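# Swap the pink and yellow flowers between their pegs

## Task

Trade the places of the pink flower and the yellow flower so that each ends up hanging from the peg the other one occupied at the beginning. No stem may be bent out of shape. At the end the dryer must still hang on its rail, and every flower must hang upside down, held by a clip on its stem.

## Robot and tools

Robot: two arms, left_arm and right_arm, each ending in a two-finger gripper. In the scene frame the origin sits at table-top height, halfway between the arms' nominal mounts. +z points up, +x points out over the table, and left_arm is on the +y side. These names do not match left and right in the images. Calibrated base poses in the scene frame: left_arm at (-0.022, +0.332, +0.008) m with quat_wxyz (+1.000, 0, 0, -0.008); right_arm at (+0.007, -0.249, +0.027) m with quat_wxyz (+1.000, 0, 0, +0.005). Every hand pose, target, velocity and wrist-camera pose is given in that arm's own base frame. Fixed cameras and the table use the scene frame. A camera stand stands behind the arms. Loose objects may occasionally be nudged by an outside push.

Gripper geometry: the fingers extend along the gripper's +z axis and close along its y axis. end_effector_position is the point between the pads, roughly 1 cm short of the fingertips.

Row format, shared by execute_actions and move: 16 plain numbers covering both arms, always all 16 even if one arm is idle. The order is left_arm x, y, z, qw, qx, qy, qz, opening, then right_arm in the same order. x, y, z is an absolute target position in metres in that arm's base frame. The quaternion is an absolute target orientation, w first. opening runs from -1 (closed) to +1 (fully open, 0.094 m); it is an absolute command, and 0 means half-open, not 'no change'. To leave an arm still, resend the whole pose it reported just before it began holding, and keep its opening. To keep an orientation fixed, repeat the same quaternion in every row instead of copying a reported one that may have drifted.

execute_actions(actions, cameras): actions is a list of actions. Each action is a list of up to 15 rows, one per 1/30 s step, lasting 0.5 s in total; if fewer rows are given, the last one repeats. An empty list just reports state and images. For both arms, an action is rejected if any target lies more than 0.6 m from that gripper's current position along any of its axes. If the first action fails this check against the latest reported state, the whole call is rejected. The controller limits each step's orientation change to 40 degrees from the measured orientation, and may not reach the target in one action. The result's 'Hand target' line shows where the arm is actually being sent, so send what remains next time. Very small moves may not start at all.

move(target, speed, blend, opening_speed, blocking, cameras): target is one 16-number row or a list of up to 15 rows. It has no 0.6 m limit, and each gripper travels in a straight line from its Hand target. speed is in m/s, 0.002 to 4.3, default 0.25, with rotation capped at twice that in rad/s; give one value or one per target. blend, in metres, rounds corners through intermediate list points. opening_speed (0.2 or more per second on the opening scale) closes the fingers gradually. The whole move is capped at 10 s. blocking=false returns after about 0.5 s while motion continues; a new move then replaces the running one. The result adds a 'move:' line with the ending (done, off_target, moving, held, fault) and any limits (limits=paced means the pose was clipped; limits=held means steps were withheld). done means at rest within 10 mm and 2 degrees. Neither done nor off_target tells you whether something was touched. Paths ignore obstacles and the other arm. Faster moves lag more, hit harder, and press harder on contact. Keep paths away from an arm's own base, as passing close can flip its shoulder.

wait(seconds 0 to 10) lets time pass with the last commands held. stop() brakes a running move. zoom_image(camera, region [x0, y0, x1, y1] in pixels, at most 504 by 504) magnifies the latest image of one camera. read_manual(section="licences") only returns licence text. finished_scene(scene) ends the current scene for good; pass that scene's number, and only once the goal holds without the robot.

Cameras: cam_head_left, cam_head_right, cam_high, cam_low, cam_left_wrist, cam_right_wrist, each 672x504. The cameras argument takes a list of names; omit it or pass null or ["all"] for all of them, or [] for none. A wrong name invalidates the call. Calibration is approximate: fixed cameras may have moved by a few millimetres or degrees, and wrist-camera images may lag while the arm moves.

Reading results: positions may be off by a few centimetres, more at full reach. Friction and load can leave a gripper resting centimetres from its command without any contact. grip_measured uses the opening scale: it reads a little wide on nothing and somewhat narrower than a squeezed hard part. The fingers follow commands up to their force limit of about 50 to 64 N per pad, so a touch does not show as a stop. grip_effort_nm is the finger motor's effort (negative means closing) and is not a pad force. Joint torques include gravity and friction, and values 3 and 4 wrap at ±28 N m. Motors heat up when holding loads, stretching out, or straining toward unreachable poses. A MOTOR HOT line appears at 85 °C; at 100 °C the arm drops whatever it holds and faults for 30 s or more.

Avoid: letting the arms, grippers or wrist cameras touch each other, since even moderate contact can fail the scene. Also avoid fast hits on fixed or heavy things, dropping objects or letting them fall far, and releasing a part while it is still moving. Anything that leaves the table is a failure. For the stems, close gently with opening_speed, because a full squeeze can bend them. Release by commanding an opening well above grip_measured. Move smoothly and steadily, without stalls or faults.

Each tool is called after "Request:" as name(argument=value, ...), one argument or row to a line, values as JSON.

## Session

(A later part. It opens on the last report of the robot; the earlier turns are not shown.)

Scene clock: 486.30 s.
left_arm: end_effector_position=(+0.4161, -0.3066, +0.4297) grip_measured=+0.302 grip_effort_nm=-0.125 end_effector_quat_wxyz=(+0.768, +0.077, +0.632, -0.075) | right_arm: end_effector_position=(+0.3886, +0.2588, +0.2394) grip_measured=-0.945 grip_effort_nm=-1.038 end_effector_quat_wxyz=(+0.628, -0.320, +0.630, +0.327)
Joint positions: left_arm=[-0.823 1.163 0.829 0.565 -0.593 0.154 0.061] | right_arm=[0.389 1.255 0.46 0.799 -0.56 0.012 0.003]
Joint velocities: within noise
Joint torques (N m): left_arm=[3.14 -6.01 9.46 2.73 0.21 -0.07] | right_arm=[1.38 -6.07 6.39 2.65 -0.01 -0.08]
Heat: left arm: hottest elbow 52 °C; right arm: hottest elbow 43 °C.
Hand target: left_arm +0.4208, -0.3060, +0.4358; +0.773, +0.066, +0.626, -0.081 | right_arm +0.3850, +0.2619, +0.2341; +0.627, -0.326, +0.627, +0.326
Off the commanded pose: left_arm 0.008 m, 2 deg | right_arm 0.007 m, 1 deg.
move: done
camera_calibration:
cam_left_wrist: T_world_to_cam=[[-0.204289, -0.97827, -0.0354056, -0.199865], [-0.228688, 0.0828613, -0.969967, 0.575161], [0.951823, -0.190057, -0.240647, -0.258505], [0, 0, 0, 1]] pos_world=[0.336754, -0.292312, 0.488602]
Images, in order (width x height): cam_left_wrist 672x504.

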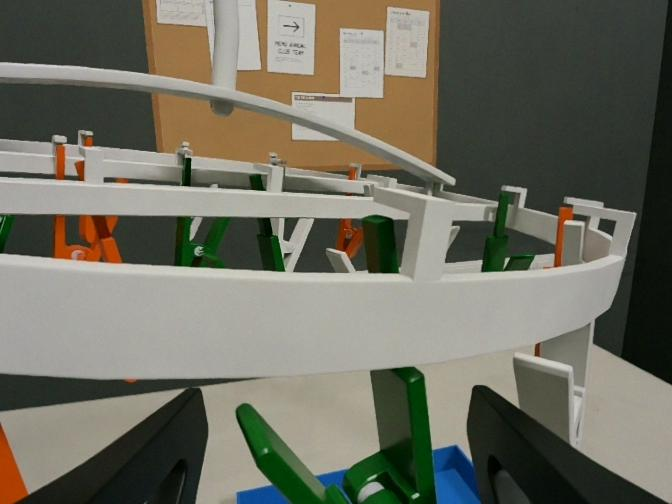

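Request:
move(
  target=[0.421,-0.306,0.436,0.773,0.066,0.626,-0.081,-0.85,0.385,0.262,0.234,0.627,-0.326,0.627,0.326,-1.0],
  speed=0.12,
  opening_speed=0.8,
  cameras=["cam_left_wrist"],
)

Request:
move(
  target=[0.421,-0.306,0.436,0.773,0.066,0.626,-0.081,-0.85,0.384,0.256,0.262,0.627,-0.326,0.627,0.326,-1.0],
  speed=0.05,
  cameras=[],
)

Scene clock: 490.97 s.
left_arm: end_effector_position=(+0.4161, -0.3067, +0.4298) grip_measured=-0.533 grip_effort_nm=-1.057 end_effector_quat_wxyz=(+0.768, +0.076, +0.632, -0.075) | right_arm: end_effector_position=(+0.3886, +0.2588, +0.2395) grip_measured=-0.945 grip_effort_nm=-1.033 end_effector_quat_wxyz=(+0.628, -0.320, +0.629, +0.327)
Joint positions: left_arm=[-0.823 1.163 0.829 0.565 -0.592 0.153 0.022] | right_arm=[0.389 1.255 0.46 0.799 -0.56 0.012 0.003]
Joint velocities: within noise
Joint torques (N m): left_arm=[3.14 -6.01 9.44 2.69 0.19 -0.07] | right_arm=[1.32 -6.07 6.34 2.58 -0.02 -0.09]
Heat: left arm: hottest elbow 52 °C; right arm: hottest elbow 42 °C.
Hand target: left_arm +0.4208, -0.3059, +0.4358; +0.773, +0.066, +0.626, -0.081 | right_arm +0.3850, +0.2619, +0.2341; +0.627, -0.326, +0.627, +0.326
Off the commanded pose: left_arm 0.008 m, 2 deg | right_arm 0.007 m, 1 deg.
move: done
camera_calibration:
cam_left_wrist: T_world_to_cam=[[-0.204789, -0.978197, -0.0345208, -0.200006], [-0.228533, 0.0820781, -0.97007, 0.575019], [0.951753, -0.19077, -0.240359, -0.258787], [0, 0, 0, 1]] pos_world=[0.336753, -0.292211, 0.488702]
Images, in order (width x height): cam_left_wrist 672x504.

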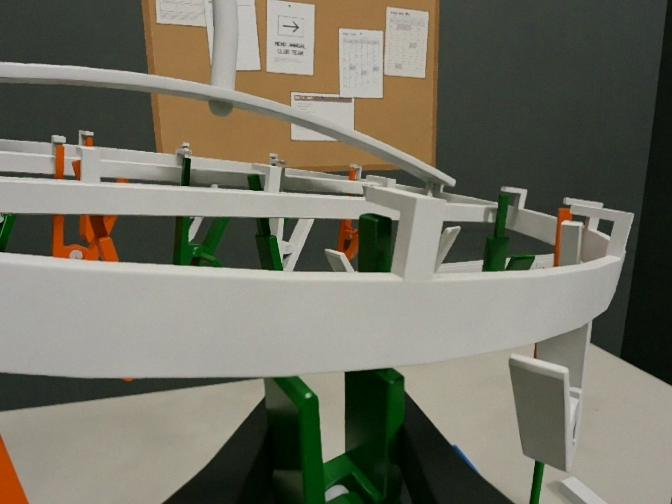

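Scene clock: 492.10 s.
left_arm: end_effector_position=(+0.4161, -0.3067, +0.4298) grip_measured=-0.533 grip_effort_nm=-1.062 end_effector_quat_wxyz=(+0.768, +0.076, +0.632, -0.075) | right_arm: end_effector_position=(+0.3782, +0.2568, +0.2511) grip_measured=-0.945 grip_effort_nm=-1.028 end_effector_quat_wxyz=(+0.618, -0.323, +0.635, +0.332)
Joint positions: left_arm=[-0.823 1.163 0.829 0.565 -0.592 0.153 0.022] | right_arm=[0.389 1.178 0.46 0.701 -0.575 0.012 0.003]
Joint velocities: within noise
Joint torques (N m): left_arm=[3.14 -6.01 9.46 2.69 0.19 -0.07] | right_arm=[0.09 -6.77 8.95 1.58 -0.1 -0.09]
Heat: left arm: hottest elbow 53 °C; right arm: hottest elbow 43 °C.
Hand target: left_arm +0.4208, -0.3059, +0.4358; +0.773, +0.066, +0.626, -0.081 | right_arm +0.3838, +0.2558, +0.2621; +0.628, -0.326, +0.627, +0.326
Off the commanded pose: left_arm 0.008 m, 2 deg | right_arm 0.012 m, 2 deg.
move: off_target (right_arm)
No camera images: "cameras" was empty.

Request:
move(
  target=[0.421,-0.306,0.436,0.773,0.066,0.626,-0.081,-0.85,0.390,0.247,0.264,0.627,-0.326,0.627,0.326,-1.0],
  speed=0.05,
  cameras=[],
)

Scene clock: 494.93 s.
left_arm: end_effector_position=(+0.4161, -0.3067, +0.4298) grip_measured=-0.533 grip_effort_nm=-1.062 end_effector_quat_wxyz=(+0.768, +0.076, +0.632, -0.075) | right_arm: end_effector_position=(+0.3814, +0.2480, +0.2497) grip_measured=-0.945 grip_effort_nm=-1.038 end_effector_quat_wxyz=(+0.616, -0.324, +0.636, +0.333)
Joint positions: left_arm=[-0.823 1.163 0.829 0.565 -0.592 0.153 0.022] | right_arm=[0.357 1.178 0.46 0.694 -0.609 0.012 0.003]
Joint velocities: within noise
Joint torques (N m): left_arm=[3.14 -6.01 9.46 2.67 0.19 -0.06] | right_arm=[-0.15 -6.59 9.52 1.59 -0.1 -0.08]
Heat: left arm: hottest elbow 53 °C; right arm: hottest elbow 43 °C.
Hand target: left_arm +0.4208, -0.3059, +0.4358; +0.773, +0.066, +0.626, -0.081 | right_arm +0.3896, +0.2467, +0.2642; +0.628, -0.326, +0.627, +0.326
Off the commanded pose: left_arm 0.008 m, 2 deg | right_arm 0.017 m, 2 deg.
move: off_target (right_arm)
No camera images: "cameras" was empty.

Request:
move(
  target=[0.421,-0.306,0.436,0.773,0.066,0.626,-0.081,-0.85,0.390,0.256,0.266,0.627,-0.326,0.627,0.326,-1.0],
  speed=0.05,
  cameras=[],
)

Scene clock: 497.77 s.
left_arm: end_effector_position=(+0.4161, -0.3067, +0.4298) grip_measured=-0.533 grip_effort_nm=-1.067 end_effector_quat_wxyz=(+0.768, +0.076, +0.632, -0.075) | right_arm: end_effector_position=(+0.3827, +0.2485, +0.2485) grip_measured=-0.945 grip_effort_nm=-1.033 end_effector_quat_wxyz=(+0.616, -0.319, +0.641, +0.328)
Joint positions: left_arm=[-0.823 1.163 0.829 0.565 -0.592 0.153 0.022] | right_arm=[0.364 1.178 0.46 0.689 -0.587 0.012 0.003]
Joint velocities: within noise
Joint torques (N m): left_arm=[3.25 -6.01 9.46 2.7 0.19 -0.06] | right_arm=[1.32 -6.07 10.22 1.62 0.06 -0.08]
Heat: left arm: hottest elbow 53 °C; right arm: hottest elbow 43 °C.
Hand target: left_arm +0.4208, -0.3059, +0.4358; +0.773, +0.066, +0.626, -0.081 | right_arm +0.3892, +0.2555, +0.2662; +0.628, -0.326, +0.627, +0.326
Off the commanded pose: left_arm 0.008 m, 2 deg | right_arm 0.020 m, 2 deg.
move: off_target (right_arm)
No camera images: "cameras" was empty.

Request:
move(
  target=[
    [0.421,-0.306,0.436,0.773,0.066,0.626,-0.081,-0.85,0.390,0.261,0.266,0.627,-0.326,0.627,0.326,-1.0],
    [0.421,-0.306,0.436,0.773,0.066,0.626,-0.081,-0.85,0.390,0.261,0.285,0.627,-0.326,0.627,0.326,-1.0],
  ],
  speed=0.05,
  cameras=["cam_left_wrist"],
)

Scene clock: 500.37 s.
left_arm: end_effector_position=(+0.4161, -0.3067, +0.4298) grip_measured=-0.533 grip_effort_nm=-1.067 end_effector_quat_wxyz=(+0.768, +0.076, +0.632, -0.075) | right_arm: end_effector_position=(+0.3800, +0.2524, +0.2590) grip_measured=-0.945 grip_effort_nm=-1.028 end_effector_quat_wxyz=(+0.611, -0.318, +0.646, +0.329)
Joint positions: left_arm=[-0.823 1.163 0.829 0.565 -0.592 0.153 0.022] | right_arm=[0.379 1.137 0.478 0.614 -0.572 0.012 0.003]
Joint velocities: within noise
Joint torques (N m): left_arm=[3.19 -6.01 9.47 2.7 0.19 -0.07] | right_arm=[1.44 -6.01 11.51 1.63 0.05 -0.08]
Heat: left arm: hottest elbow 53 °C; right arm: hottest elbow 44 °C.
Hand target: left_arm +0.4208, -0.3059, +0.4358; +0.773, +0.066, +0.626, -0.081 | right_arm +0.3886, +0.2602, +0.2850; +0.627, -0.326, +0.627, +0.326
Off the commanded pose: left_arm 0.008 m, 2 deg | right_arm 0.029 m, 3 deg.
move: off_target (right_arm)
camera_calibration:
cam_left_wrist: T_world_to_cam=[[-0.204789, -0.978197, -0.0345208, -0.200006], [-0.228533, 0.0820781, -0.97007, 0.575019], [0.951753, -0.19077, -0.240359, -0.258787], [0, 0, 0, 1]] pos_world=[0.336753, -0.292211, 0.488702]
Images, in order (width x height): cam_left_wrist 672x504.

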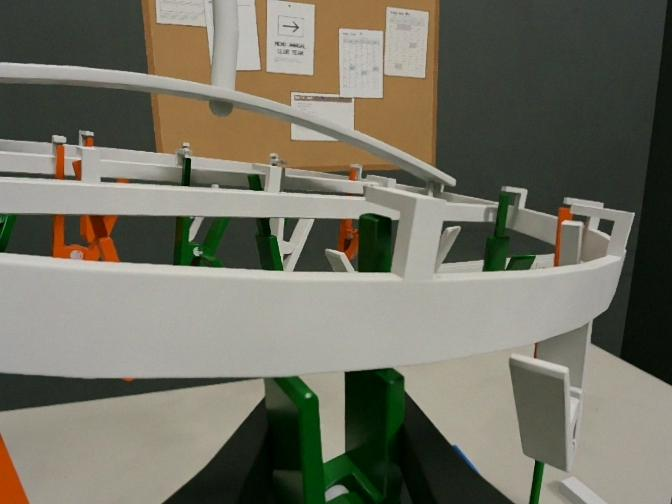

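Request:
move(
  target=[
    [0.421,-0.306,0.436,0.773,0.066,0.626,-0.081,-0.85,0.392,0.261,0.309,0.627,-0.326,0.627,0.326,-1.0],
  ],
  speed=0.05,
  cameras=[],
)

Request:
move(
  target=[0.421,-0.306,0.436,0.773,0.066,0.626,-0.081,0.1,0.392,0.261,0.309,0.627,-0.326,0.627,0.326,-1.0],
  speed=0.05,
  opening_speed=0.8,
  cameras=["cam_left_wrist","cam_right_wrist"],
)

Scene clock: 503.97 s.
left_arm: end_effector_position=(+0.4161, -0.3067, +0.4298) grip_measured=-0.533 grip_effort_nm=-1.067 end_effector_quat_wxyz=(+0.768, +0.076, +0.632, -0.075) | right_arm: end_effector_position=(+0.3823, +0.2534, +0.2793) grip_measured=-0.945 grip_effort_nm=-1.033 end_effector_quat_wxyz=(+0.609, -0.318, +0.648, +0.329)
Joint positions: left_arm=[-0.823 1.163 0.829 0.565 -0.592 0.153 0.022] | right_arm=[0.379 1.094 0.518 0.526 -0.572 0.012 0.003]
Joint velocities: within noise
Joint torques (N m): left_arm=[3.14 -6.07 9.46 2.7 0.19 -0.07] | right_arm=[1.08 -5.89 12.16 1.63 -0.06 -0.08]
Heat: left arm: hottest elbow 53 °C; right arm: hottest elbow 44 °C.
Hand target: left_arm +0.4208, -0.3059, +0.4358; +0.773, +0.066, +0.626, -0.081 | right_arm +0.3903, +0.2600, +0.3090; +0.628, -0.326, +0.627, +0.326
Off the commanded pose: left_arm 0.008 m, 2 deg | right_arm 0.032 m, 3 deg.
move: off_target (right_arm)
No camera images: "cameras" was empty.

Scene clock: 505.53 s.
left_arm: end_effector_position=(+0.4161, -0.3067, +0.4298) grip_measured=+0.097 grip_effort_nm=0.046 end_effector_quat_wxyz=(+0.768, +0.076, +0.632, -0.075) | right_arm: end_effector_position=(+0.3823, +0.2534, +0.2791) grip_measured=-0.945 grip_effort_nm=-1.028 end_effector_quat_wxyz=(+0.609, -0.318, +0.648, +0.329)
Joint positions: left_arm=[-0.823 1.163 0.829 0.565 -0.592 0.153 0.052] | right_arm=[0.379 1.094 0.518 0.525 -0.572 0.012 0.003]
Joint velocities: within noise
Joint torques (N m): left_arm=[3.19 -5.95 9.44 2.69 0.18 -0.07] | right_arm=[1.08 -6.07 12.11 1.68 -0.06 -0.08]
Heat: left arm: hottest elbow 53 °C; right arm: hottest elbow 44 °C.
Hand target: left_arm +0.4208, -0.3059, +0.4358; +0.773, +0.066, +0.626, -0.081 | right_arm +0.3903, +0.2600, +0.3090; +0.628, -0.326, +0.627, +0.326
Off the commanded pose: left_arm 0.008 m, 2 deg | right_arm 0.032 m, 3 deg.
move: off_target (right_arm)
camera_calibration:
cam_left_wrist: T_world_to_cam=[[-0.204789, -0.978197, -0.0345208, -0.200006], [-0.228533, 0.0820781, -0.97007, 0.575019], [0.951753, -0.19077, -0.240359, -0.258787], [0, 0, 0, 1]] pos_world=[0.336753, -0.292211, 0.488702]
cam_right_wrist: T_world_to_cam=[[0.816764, -0.57618, -0.0302282, -0.15889], [-0.28337, -0.354952, -0.890904, 0.487275], [0.502591, 0.736224, -0.453184, -0.163383], [0, 0, 0, 1]] pos_world=[0.34997, 0.201696, 0.35527]
Images, in order (width x height): cam_left_wrist 672x504, cam_right_wrist 672x504.

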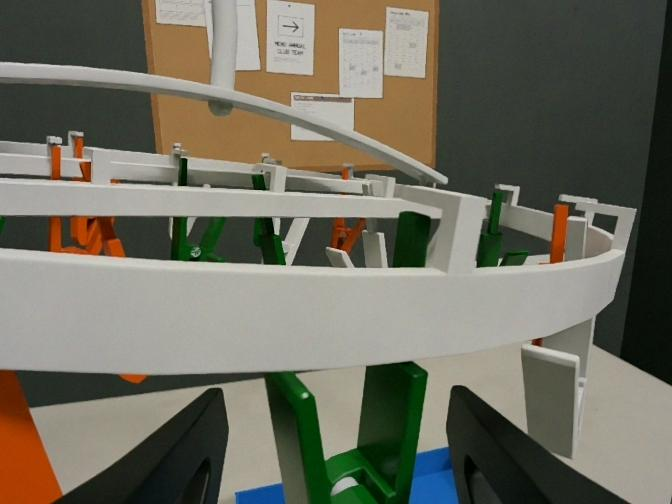

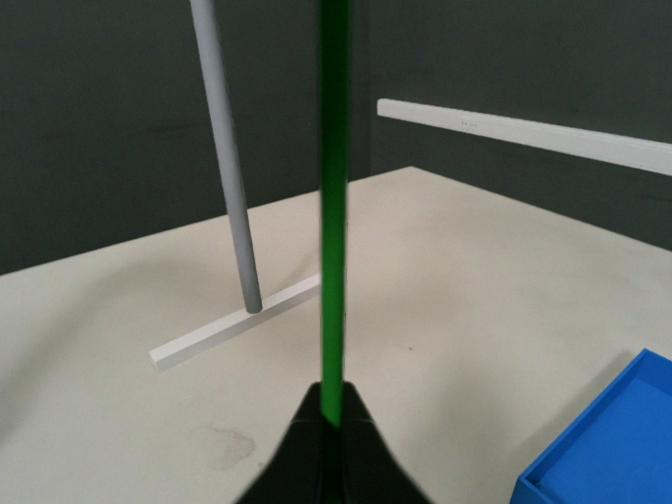

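Request:
move(
  target=[
    [0.421,-0.306,0.436,0.773,0.066,0.626,-0.081,0.35,0.392,0.261,0.309,0.627,-0.326,0.627,0.326,-1.0],
    [0.335,-0.287,0.436,0.773,0.066,0.626,-0.081,0.35,0.392,0.261,0.309,0.627,-0.326,0.627,0.326,-1.0],
  ],
  speed=0.15,
  cameras=["cam_left_wrist"],
)

Request:
zoom_image(
  camera="cam_left_wrist",
  region=[260, 250, 460, 450],
)

Scene clock: 510.03 s.
left_arm: end_effector_position=(+0.3391, -0.2860, +0.4326) grip_measured=+0.348 grip_effort_nm=0.056 end_effector_quat_wxyz=(+0.772, +0.062, +0.627, -0.081) | right_arm: end_effector_position=(+0.3823, +0.2534, +0.2790) grip_measured=-0.945 grip_effort_nm=-1.033 end_effector_quat_wxyz=(+0.609, -0.318, +0.648, +0.329)
Joint positions: left_arm=[-0.969 0.979 0.697 0.565 -0.746 0.188 0.063] | right_arm=[0.379 1.094 0.518 0.525 -0.572 0.012 0.003]
Joint velocities: within noise
Joint torques (N m): left_arm=[1.85 -5.13 8.75 1.5 0.03 0.17] | right_arm=[1.08 -5.95 12.15 1.65 -0.05 -0.08]
Heat: left arm: hottest elbow 54 °C; right arm: hottest elbow 44 °C.
Hand target: left_arm +0.3351, -0.2870, +0.4360; +0.773, +0.066, +0.626, -0.081 | right_arm +0.3903, +0.2600, +0.3090; +0.628, -0.326, +0.627, +0.326
Off the commanded pose: left_arm 0.005 m, 1 deg | right_arm 0.032 m, 3 deg.
move: off_target (right_arm)
camera_calibration:
cam_left_wrist: T_world_to_cam=[[-0.195212, -0.980743, -0.00595626, -0.211841], [-0.220276, 0.0497614, -0.974167, 0.548162], [0.955704, -0.188858, -0.225749, -0.187996], [0, 0, 0, 1]] pos_world=[0.259062, -0.270543, 0.4903]
Images, in order (width x height): cam_left_wrist 672x504.

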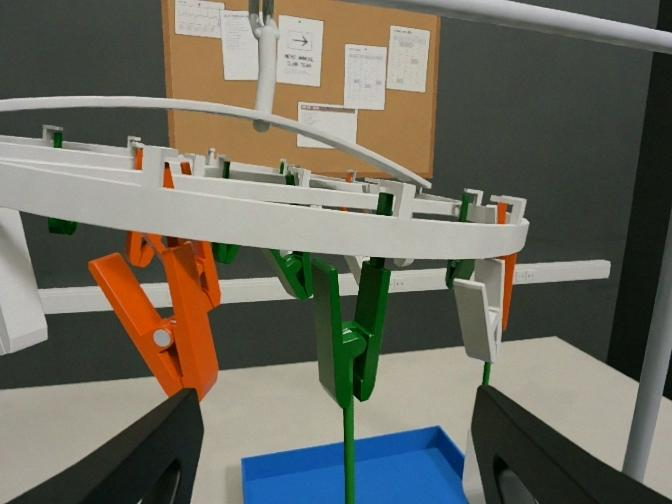

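Scaled by 2.520 from the camera's 672x504 image, which has a finer 960x720 frame.

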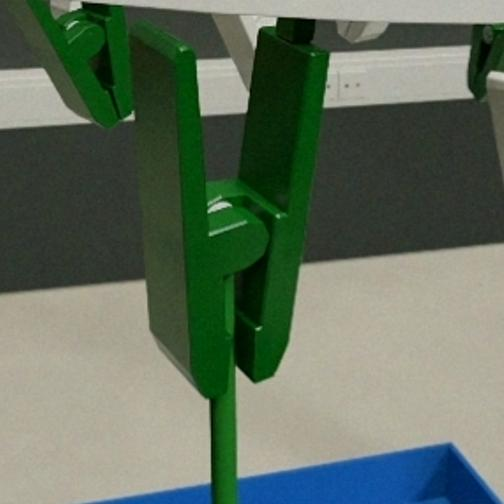

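Request:
move(
  target=[
    [0.335,-0.287,0.436,0.773,0.066,0.626,-0.081,0.35,0.392,0.261,0.309,0.627,-0.326,0.627,0.326,-0.2],
    [0.335,-0.287,0.436,0.773,0.066,0.626,-0.081,0.35,0.335,0.178,0.30,0.627,-0.326,0.627,0.326,-0.2],
  ],
  speed=0.1,
  opening_speed=0.5,
)

Scene clock: 516.07 s.
left_arm: end_effector_position=(+0.3391, -0.2860, +0.4326) grip_measured=+0.348 grip_effort_nm=0.046 end_effector_quat_wxyz=(+0.772, +0.062, +0.627, -0.081) | right_arm: end_effector_position=(+0.3366, +0.1817, +0.3069) grip_measured=-0.201 grip_effort_nm=0.071 end_effector_quat_wxyz=(+0.630, -0.327, +0.623, +0.330)
Joint positions: left_arm=[-0.969 0.979 0.697 0.565 -0.746 0.189 0.063] | right_arm=[0.162 0.829 0.421 0.425 -0.804 0.012 0.038]
Joint velocities: within noise
Joint torques (N m): left_arm=[1.79 -5.07 8.75 1.48 0.06 0.17] | right_arm=[-0.15 -2.14 7.79 1.48 -0.1 -0.09]
Heat: left arm: hottest elbow 54 °C; right arm: hottest elbow 43 °C.
Hand target: left_arm +0.3351, -0.2869, +0.4360; +0.773, +0.066, +0.626, -0.081 | right_arm +0.3351, +0.1781, +0.2999; +0.627, -0.326, +0.627, +0.326
Off the commanded pose: left_arm 0.005 m, 1 deg | right_arm 0.008 m, 1 deg.
move: done
camera_calibration:
cam_left_wrist: T_world_to_cam=[[-0.19464, -0.980853, -0.00658768, -0.21171], [-0.220285, 0.0502559, -0.97414, 0.548285], [0.955819, -0.188156, -0.225849, -0.187788], [0, 0, 0, 1]] pos_world=[0.259062, -0.270544, 0.4903]
cam_right_wrist: T_world_to_cam=[[0.826155, -0.563372, 0.00893877, -0.179482], [-0.221581, -0.339441, -0.914156, 0.457131], [0.518044, 0.753254, -0.405264, -0.0980591], [0, 0, 0, 1]] pos_world=[0.30037, 0.127917, 0.379753]

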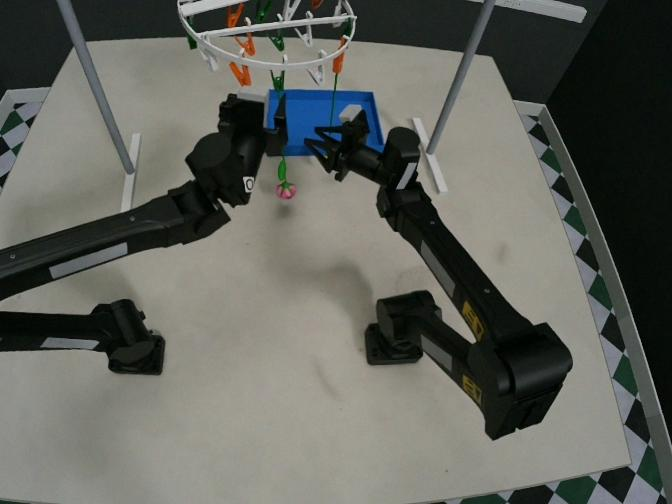

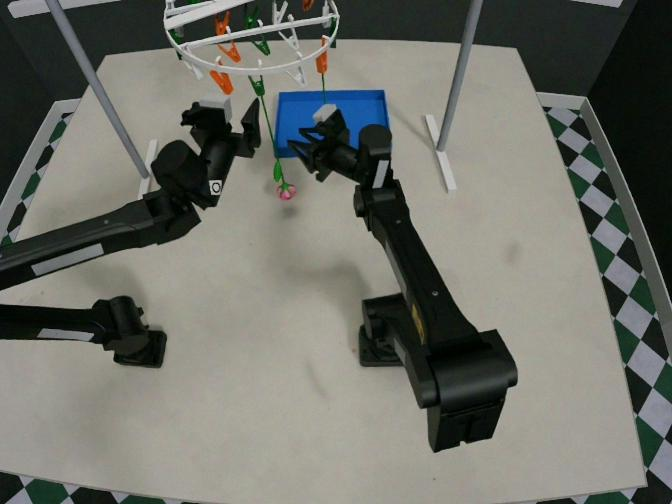

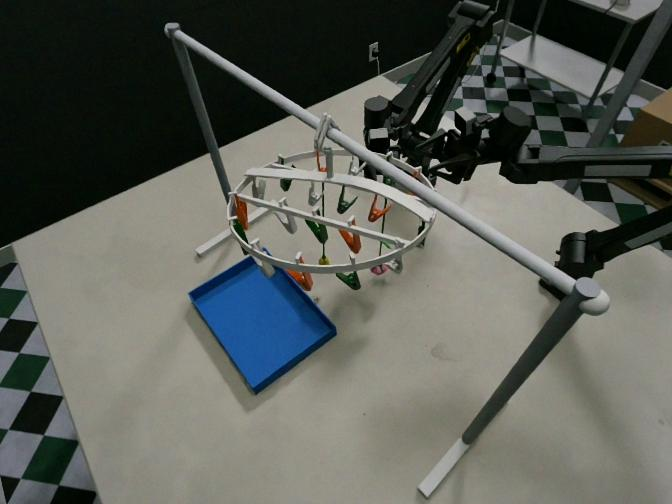

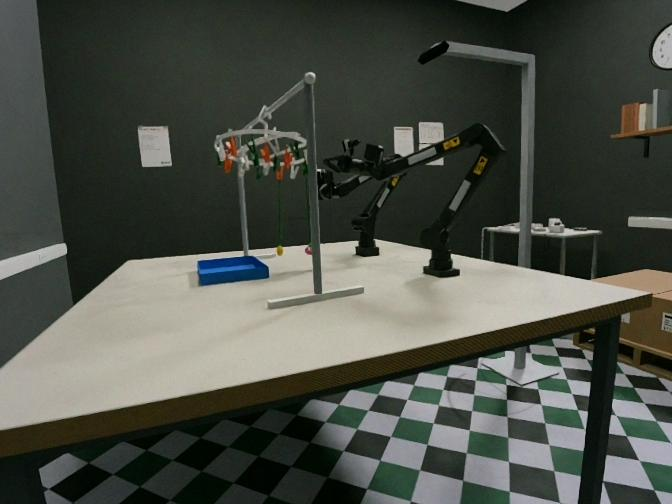

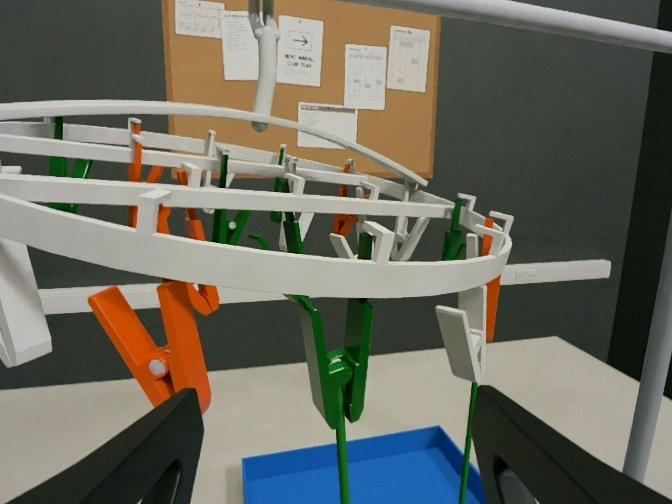

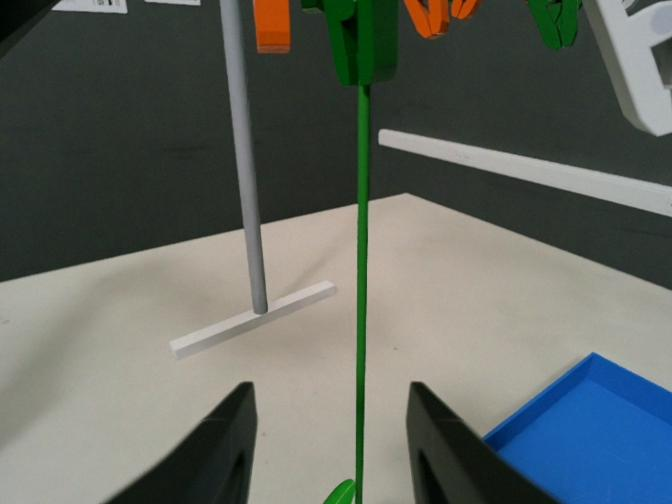

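Request:
move(
  target=[
    [0.32,-0.275,0.30,0.698,0.110,0.698,-0.110,0.2,0.345,0.068,0.44,0.730,-0.215,0.591,0.266,0.2],
    [0.33,-0.36,0.24,0.698,0.110,0.698,-0.110,0.2,0.345,0.068,0.44,0.730,-0.215,0.591,0.266,0.2],
  ],
  speed=0.2,
)

Scene clock: 544.43 s.
left_arm: end_effector_position=(+0.3243, -0.3447, +0.2213) grip_measured=+0.202 grip_effort_nm=-0.115 end_effector_quat_wxyz=(+0.687, +0.123, +0.710, -0.095) | right_arm: end_effector_position=(+0.3414, +0.0714, +0.4065) grip_measured=+0.199 grip_effort_nm=0.071 end_effector_quat_wxyz=(+0.714, -0.210, +0.610, +0.273)
Joint positions: left_arm=[-1.072 1.34 0.507 0.782 -0.762 -0.002 0.056] | right_arm=[-0.18 0.659 0.507 0.413 -0.86 0.234 0.056]
Joint velocities: within noise
Joint torques (N m): left_arm=[2.08 -5.83 9.66 2.84 -0.08 0.07] | right_arm=[-0.15 1.14 13.48 2.28 0.05 0.18]
Heat: left arm: hottest elbow 55 °C; right arm: hottest elbow 43 °C.
Hand target: left_arm +0.3291, -0.3591, +0.2400; +0.698, +0.110, +0.699, -0.110 | right_arm +0.3430, +0.0681, +0.4391; +0.730, -0.215, +0.591, +0.266
Off the commanded pose: left_arm 0.025 m, 3 deg | right_arm 0.034 m, 3 deg.
move: off_target (left_arm, right_arm)
camera_calibration:
cam_left_wrist: T_world_to_cam=[[-0.299956, -0.95277, -0.0474848, -0.220776], [-0.420922, 0.176858, -0.889689, 0.432204], [0.856067, -0.24688, -0.454092, -0.169818], [0, 0, 0, 1]] pos_world=[0.261076, -0.328712, 0.296931]
cam_right_wrist: T_world_to_cam=[[0.649158, -0.760262, -0.0244188, -0.158493], [-0.21029, -0.148522, -0.966291, 0.515424], [0.731008, 0.632411, -0.25629, -0.101662], [0, 0, 0, 1]] pos_world=[0.285591, 0.0203475, 0.468124]

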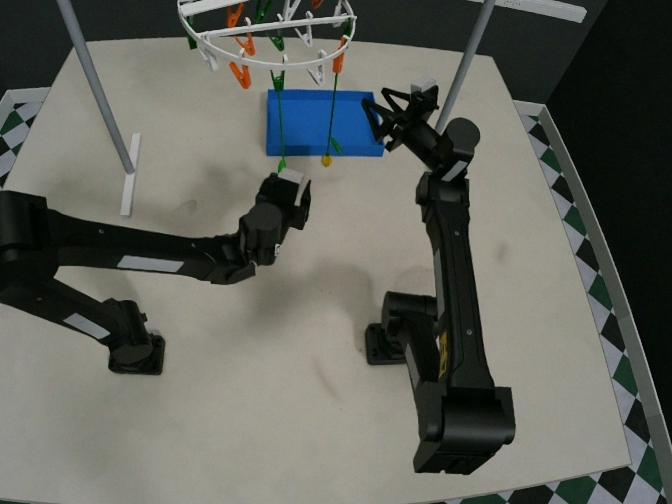

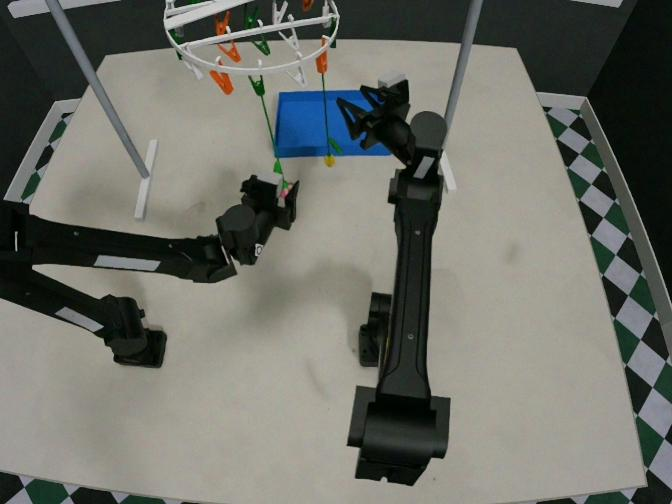

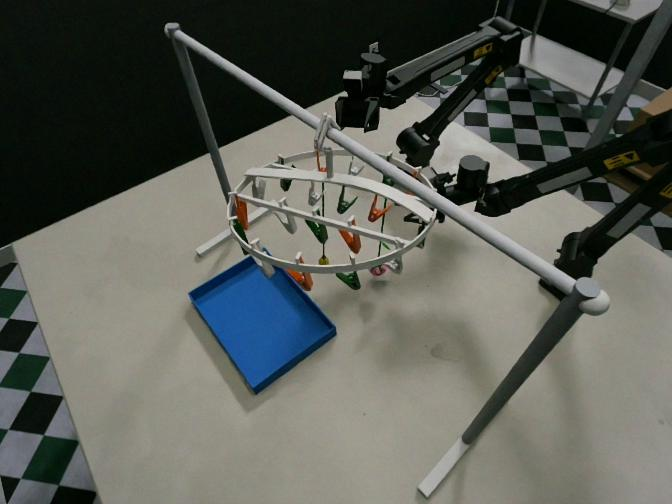

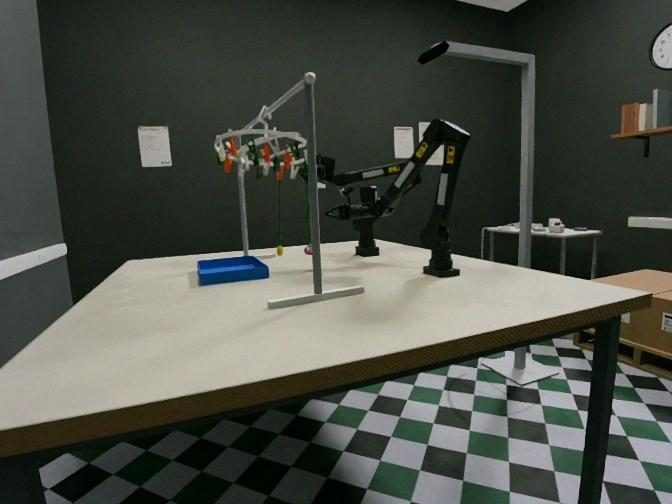

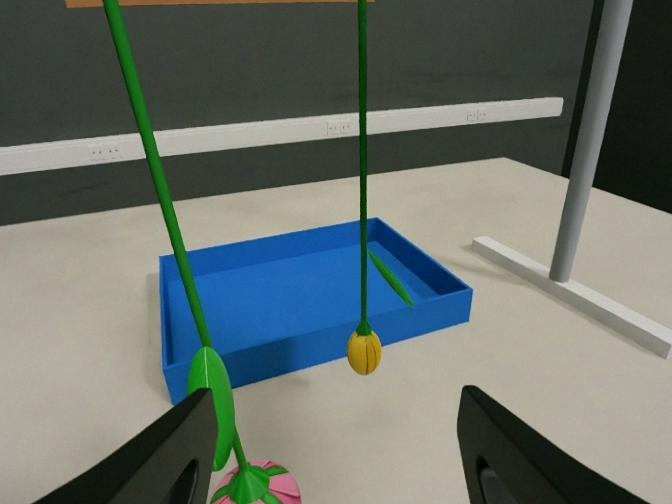

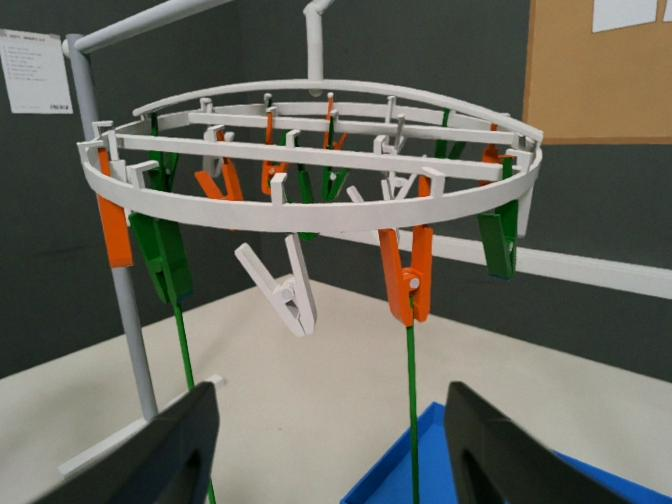

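Request:
move(
  target=[0.385,-0.400,0.25,0.698,0.110,0.698,-0.110,0.2,0.425,0.085,0.438,0.730,-0.215,0.591,0.266,0.2],
  speed=0.15,
  cameras=["cam_left_wrist","cam_right_wrist"],
)

Scene clock: 556.27 s.
left_arm: end_effector_position=(+0.3732, -0.3894, +0.2371) grip_measured=+0.202 grip_effort_nm=-0.115 end_effector_quat_wxyz=(+0.693, +0.117, +0.703, -0.107) | right_arm: end_effector_position=(+0.4180, +0.0812, +0.4048) grip_measured=+0.199 grip_effort_nm=0.071 end_effector_quat_wxyz=(+0.710, -0.197, +0.616, +0.278)
Joint positions: left_arm=[-1.014 1.472 0.679 0.771 -0.696 -0.002 0.056] | right_arm=[-0.093 0.928 0.623 0.533 -0.761 0.222 0.056]
Joint velocities: within noise
Joint torques (N m): left_arm=[3.19 -7.82 10.13 1.59 0.14 0.09] | right_arm=[1.55 -2.84 13.35 2.39 0.18 -0.13]
Heat: left arm: hottest elbow 55 °C; right arm: hottest elbow 44 °C.
Hand target: left_arm +0.3843, -0.3991, +0.2501; +0.699, +0.110, +0.698, -0.110 | right_arm +0.4228, +0.0846, +0.4372; +0.730, -0.215, +0.591, +0.266
Off the commanded pose: left_arm 0.020 m, 1 deg | right_arm 0.034 m, 4 deg.
move: off_target (left_arm, right_arm)
camera_calibration:
cam_left_wrist: T_world_to_cam=[[-0.308166, -0.950984, -0.0257489, -0.249322], [-0.407956, 0.156553, -0.899479, 0.464286], [0.859421, -0.266685, -0.436204, -0.228756], [0, 0, 0, 1]] pos_world=[0.309173, -0.370792, 0.311412]
cam_right_wrist: T_world_to_cam=[[0.640242, -0.766338, -0.0530698, -0.184926], [-0.232817, -0.127744, -0.964094, 0.538226], [0.732042, 0.62961, -0.260203, -0.162946], [0, 0, 0, 1]] pos_world=[0.362989, 0.0296318, 0.466687]
Images, in order (width x height): cam_left_wrist 672x504, cam_right_wrist 672x504.

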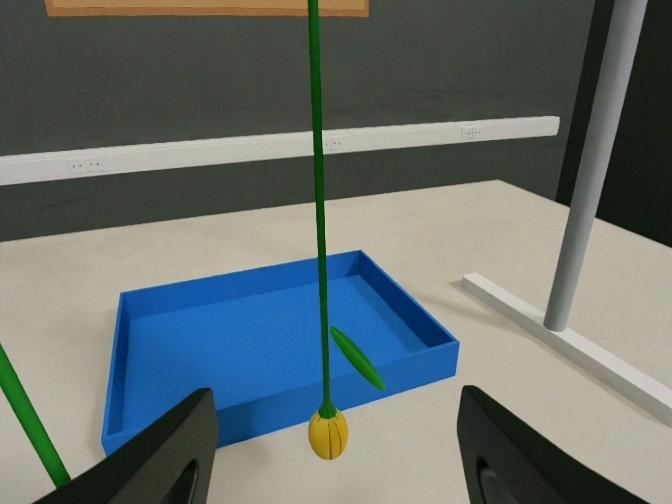

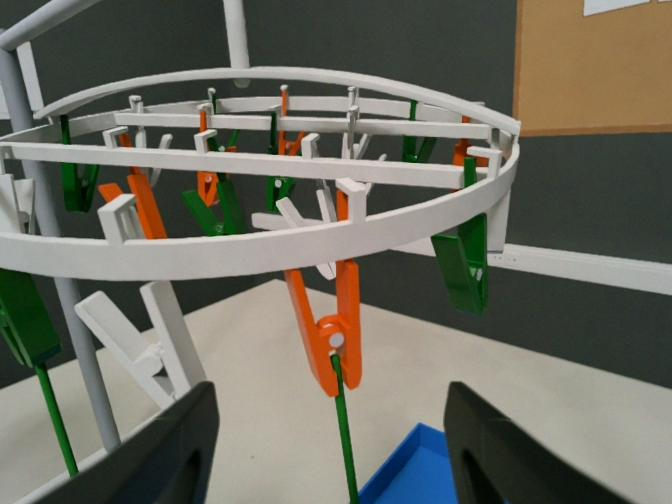

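Request:
zoom_image(
  camera="cam_left_wrist",
  region=[280, 180, 360, 260],
)

Request:
move(
  target=[0.385,-0.400,0.25,0.698,0.110,0.698,-0.110,0.2,0.466,0.118,0.443,0.730,-0.215,0.591,0.266,0.2],
  speed=0.12,
  cameras=["cam_right_wrist"],
)

Scaled by 6.300 from the camera's 672x504 image, which has a finer 960x720 frame.

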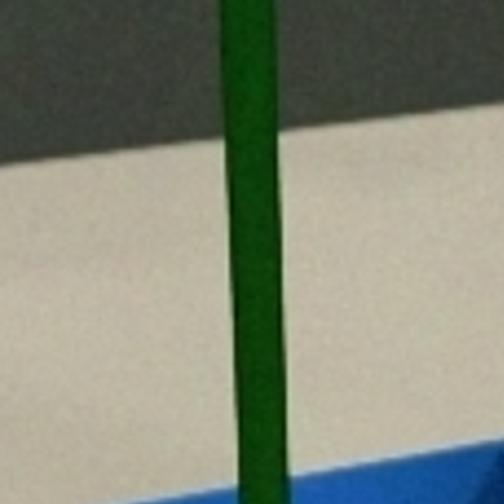

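Scene clock: 565.27 s.
left_arm: end_effector_position=(+0.3732, -0.3896, +0.2373) grip_measured=+0.202 grip_effort_nm=-0.115 end_effector_quat_wxyz=(+0.693, +0.117, +0.703, -0.107) | right_arm: end_effector_position=(+0.4579, +0.1131, +0.4107) grip_measured=+0.199 grip_effort_nm=0.076 end_effector_quat_wxyz=(+0.711, -0.200, +0.616, +0.275)
Joint positions: left_arm=[-1.014 1.472 0.679 0.771 -0.695 -0.002 0.056] | right_arm=[0.016 1.047 0.714 0.538 -0.657 0.183 0.056]
Joint velocities: within noise
Joint torques (N m): left_arm=[3.14 -7.88 10.04 1.59 0.11 0.09] | right_arm=[1.03 -5.01 13.33 2.39 0.15 -0.12]
Heat: left arm: hottest elbow 56 °C; right arm: hottest elbow 47 °C.
Hand target: left_arm +0.3843, -0.3991, +0.2501; +0.699, +0.110, +0.698, -0.110 | right_arm +0.4638, +0.1175, +0.4422; +0.730, -0.215, +0.591, +0.266
Off the commanded pose: left_arm 0.020 m, 1 deg | right_arm 0.034 m, 4 deg.
move: off_target (left_arm, right_arm)
camera_calibration:
cam_right_wrist: T_world_to_cam=[[0.640545, -0.766558, -0.0457191, -0.188913], [-0.229849, -0.134577, -0.963877, 0.556631], [0.732715, 0.627915, -0.262395, -0.209959], [0, 0, 0, 1]] pos_world=[0.402788, 0.0619327, 0.472795]
Images, in order (width x height): cam_right_wrist 672x504.

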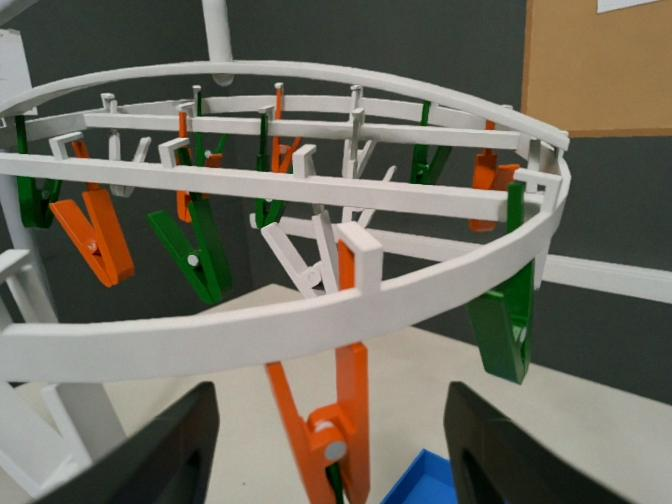

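Request:
move(
  target=[0.447,-0.411,0.256,0.698,0.110,0.698,-0.110,0.2,0.478,0.129,0.438,0.730,-0.215,0.591,0.266,0.2],
  speed=0.12,
  cameras=["cam_right_wrist","cam_left_wrist"],
)

Request:
zoom_image(
  camera="cam_left_wrist",
  region=[280, 180, 360, 260],
)

Scene clock: 573.03 s.
left_arm: end_effector_position=(+0.4344, -0.4006, +0.2428) grip_measured=+0.202 grip_effort_nm=-0.120 end_effector_quat_wxyz=(+0.692, +0.116, +0.704, -0.107) | right_arm: end_effector_position=(+0.4692, +0.1237, +0.4059) grip_measured=+0.199 grip_effort_nm=0.076 end_effector_quat_wxyz=(+0.710, -0.200, +0.617, +0.275)
Joint positions: left_arm=[-0.91 1.562 0.807 0.732 -0.593 -0.002 0.056] | right_arm=[0.047 1.087 0.729 0.556 -0.627 0.173 0.056]
Joint velocities: within noise
Joint torques (N m): left_arm=[3.08 -9.29 10.45 1.58 0.14 0.09] | right_arm=[1.38 -5.54 13.19 2.4 0.15 -0.14]
Heat: left arm: hottest elbow 57 °C; right arm: hottest elbow 47 °C.
Hand target: left_arm +0.4461, -0.4101, +0.2560; +0.699, +0.110, +0.698, -0.110 | right_arm +0.4757, +0.1285, +0.4372; +0.730, -0.215, +0.591, +0.266
Off the commanded pose: left_arm 0.021 m, 1 deg | right_arm 0.034 m, 4 deg.
move: off_target (left_arm, right_arm)
camera_calibration:
cam_left_wrist: T_world_to_cam=[[-0.306368, -0.951601, -0.024385, -0.242335], [-0.410352, 0.155141, -0.898633, 0.496406], [0.858923, -0.265306, -0.438022, -0.280719], [0, 0, 0, 1]] pos_world=[0.370574, -0.382096, 0.317217]
cam_right_wrist: T_world_to_cam=[[0.640663, -0.766515, -0.0447921, -0.18871], [-0.230642, -0.136476, -0.96342, 0.55651], [0.732363, 0.627559, -0.264226, -0.225209], [0, 0, 0, 1]] pos_world=[0.414189, 0.0726332, 0.468194]
Images, in order (width x height): cam_left_wrist 672x504, cam_right_wrist 672x504.

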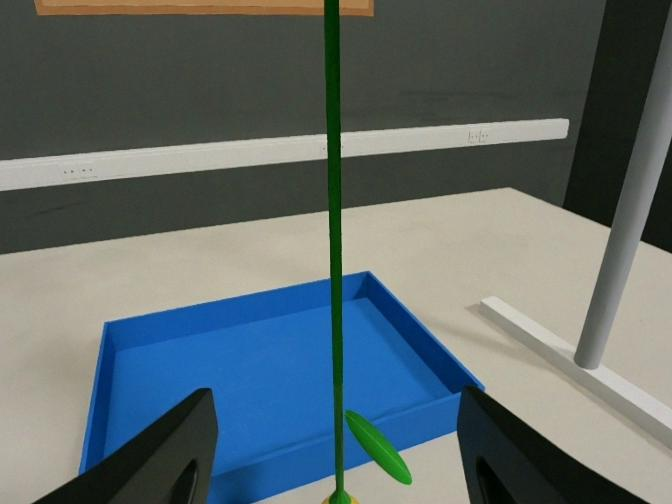

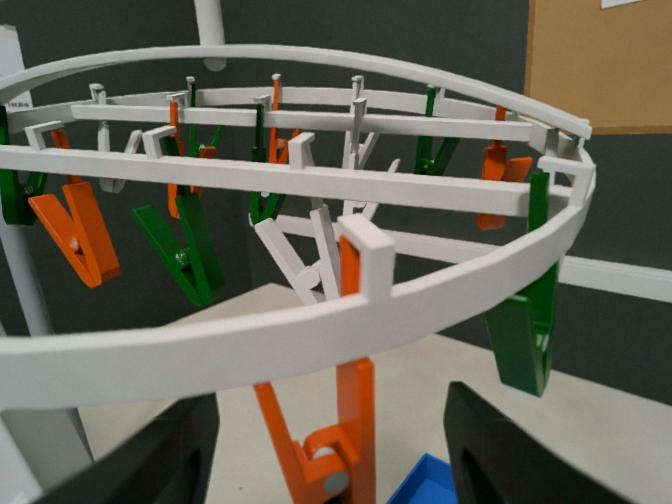

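Scaled by 6.300 from the camera's 672x504 image, which has a finer 960x720 frame.

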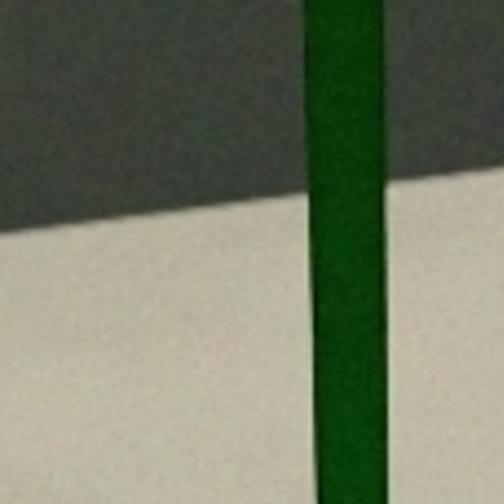

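Request:
move(
  target=[0.4775,-0.421,0.267,0.698,0.110,0.698,-0.110,0.0,0.483,0.134,0.434,0.730,-0.215,0.591,0.266,0.2],
  speed=0.1,
  cameras=["cam_right_wrist","cam_left_wrist"],
)

Request:
zoom_image(
  camera="cam_left_wrist",
  region=[290, 180, 370, 260],
)

Scene clock: 580.60 s.
left_arm: end_effector_position=(+0.4641, -0.4118, +0.2532) grip_measured=+0.002 grip_effort_nm=-0.120 end_effector_quat_wxyz=(+0.692, +0.116, +0.705, -0.107) | right_arm: end_effector_position=(+0.4739, +0.1283, +0.4001) grip_measured=+0.199 grip_effort_nm=0.071 end_effector_quat_wxyz=(+0.709, -0.200, +0.618, +0.275)
Joint positions: left_arm=[-0.874 1.602 0.895 0.684 -0.556 -0.002 0.047] | right_arm=[0.06 1.107 0.73 0.57 -0.614 0.168 0.056]
Joint velocities: within noise
Joint torques (N m): left_arm=[3.08 -10.23 10.8 1.59 0.12 0.09] | right_arm=[1.38 -6.18 13.39 2.45 0.14 -0.13]
Heat: left arm: hottest elbow 58 °C; right arm: hottest elbow 49 °C.
Hand target: left_arm +0.4765, -0.4201, +0.2672; +0.699, +0.110, +0.698, -0.110 | right_arm +0.4806, +0.1333, +0.4333; +0.730, -0.215, +0.591, +0.266
Off the commanded pose: left_arm 0.021 m, 1 deg | right_arm 0.036 m, 4 deg.
move: off_target (left_arm, right_arm)
camera_calibration:
cam_left_wrist: T_world_to_cam=[[-0.307157, -0.951356, -0.0240137, -0.243221], [-0.411269, 0.155454, -0.89816, 0.520129], [0.858203, -0.266, -0.439012, -0.304319], [0, 0, 0, 1]] pos_world=[0.400374, -0.393194, 0.327719]
cam_right_wrist: T_world_to_cam=[[0.640134, -0.766886, -0.0459773, -0.187699], [-0.233971, -0.137597, -0.962458, 0.553919], [0.731769, 0.626859, -0.26751, -0.231406], [0, 0, 0, 1]] pos_world=[0.419089, 0.0773327, 0.462591]
Images, in order (width x height): cam_left_wrist 672x504, cam_right_wrist 672x504.

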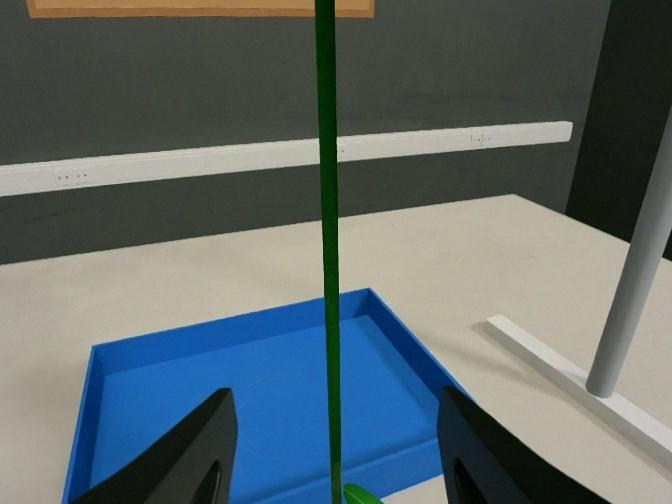

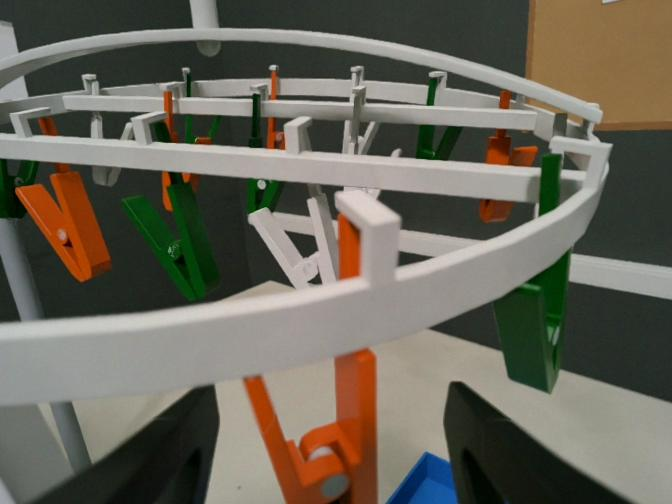

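Scaled by 6.300 from the camera's 672x504 image, which has a finer 960x720 frame.

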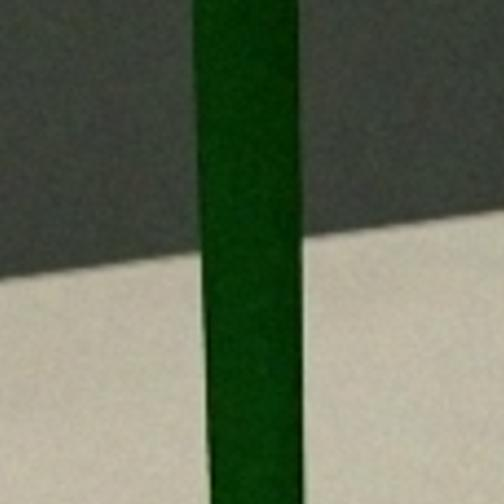

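Request:
move(
  target=[
    [0.4775,-0.421,0.267,0.698,0.110,0.698,-0.110,-1.0,0.483,0.134,0.434,0.730,-0.215,0.591,0.266,0.2],
  ],
  speed=0.1,
  opening_speed=0.8,
  cameras=["cam_left_wrist"],
)

Scene clock: 585.07 s.
left_arm: end_effector_position=(+0.4642, -0.4120, +0.2534) grip_measured=-0.997 grip_effort_nm=-0.159 end_effector_quat_wxyz=(+0.692, +0.116, +0.705, -0.107) | right_arm: end_effector_position=(+0.4739, +0.1283, +0.4002) grip_measured=+0.199 grip_effort_nm=0.066 end_effector_quat_wxyz=(+0.709, -0.200, +0.618, +0.274)
Joint positions: left_arm=[-0.874 1.602 0.895 0.684 -0.556 -0.002 0] | right_arm=[0.06 1.107 0.73 0.571 -0.614 0.168 0.056]
Joint velocities: within noise
Joint torques (N m): left_arm=[3.08 -10.17 10.77 1.65 0.12 0.08] | right_arm=[1.32 -5.95 13.38 2.48 0.14 -0.13]
Heat: left arm: hottest elbow 57 °C; right arm: hottest elbow 51 °C.
Hand target: left_arm +0.4765, -0.4201, +0.2671; +0.699, +0.110, +0.698, -0.110 | right_arm +0.4806, +0.1333, +0.4333; +0.730, -0.215, +0.591, +0.266
Off the commanded pose: left_arm 0.021 m, 1 deg | right_arm 0.035 m, 4 deg.
move: off_target (left_arm, right_arm)
camera_calibration:
cam_left_wrist: T_world_to_cam=[[-0.307479, -0.951256, -0.0238478, -0.243199], [-0.411062, 0.155389, -0.898266, 0.52016], [0.858187, -0.266395, -0.438804, -0.304519], [0, 0, 0, 1]] pos_world=[0.400374, -0.393294, 0.327819]
Images, in order (width x height): cam_left_wrist 672x504.

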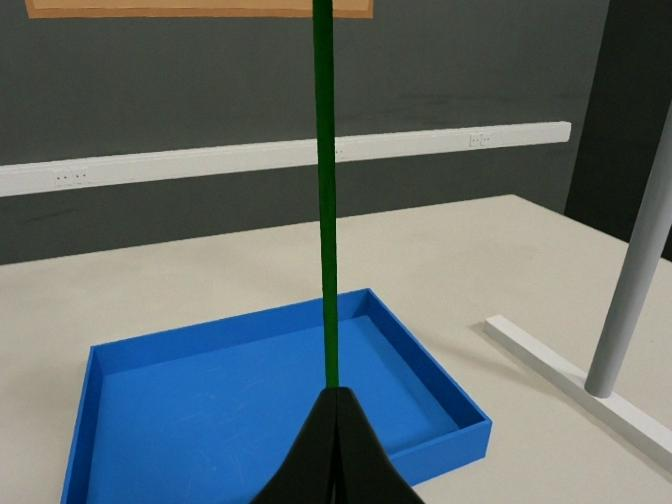

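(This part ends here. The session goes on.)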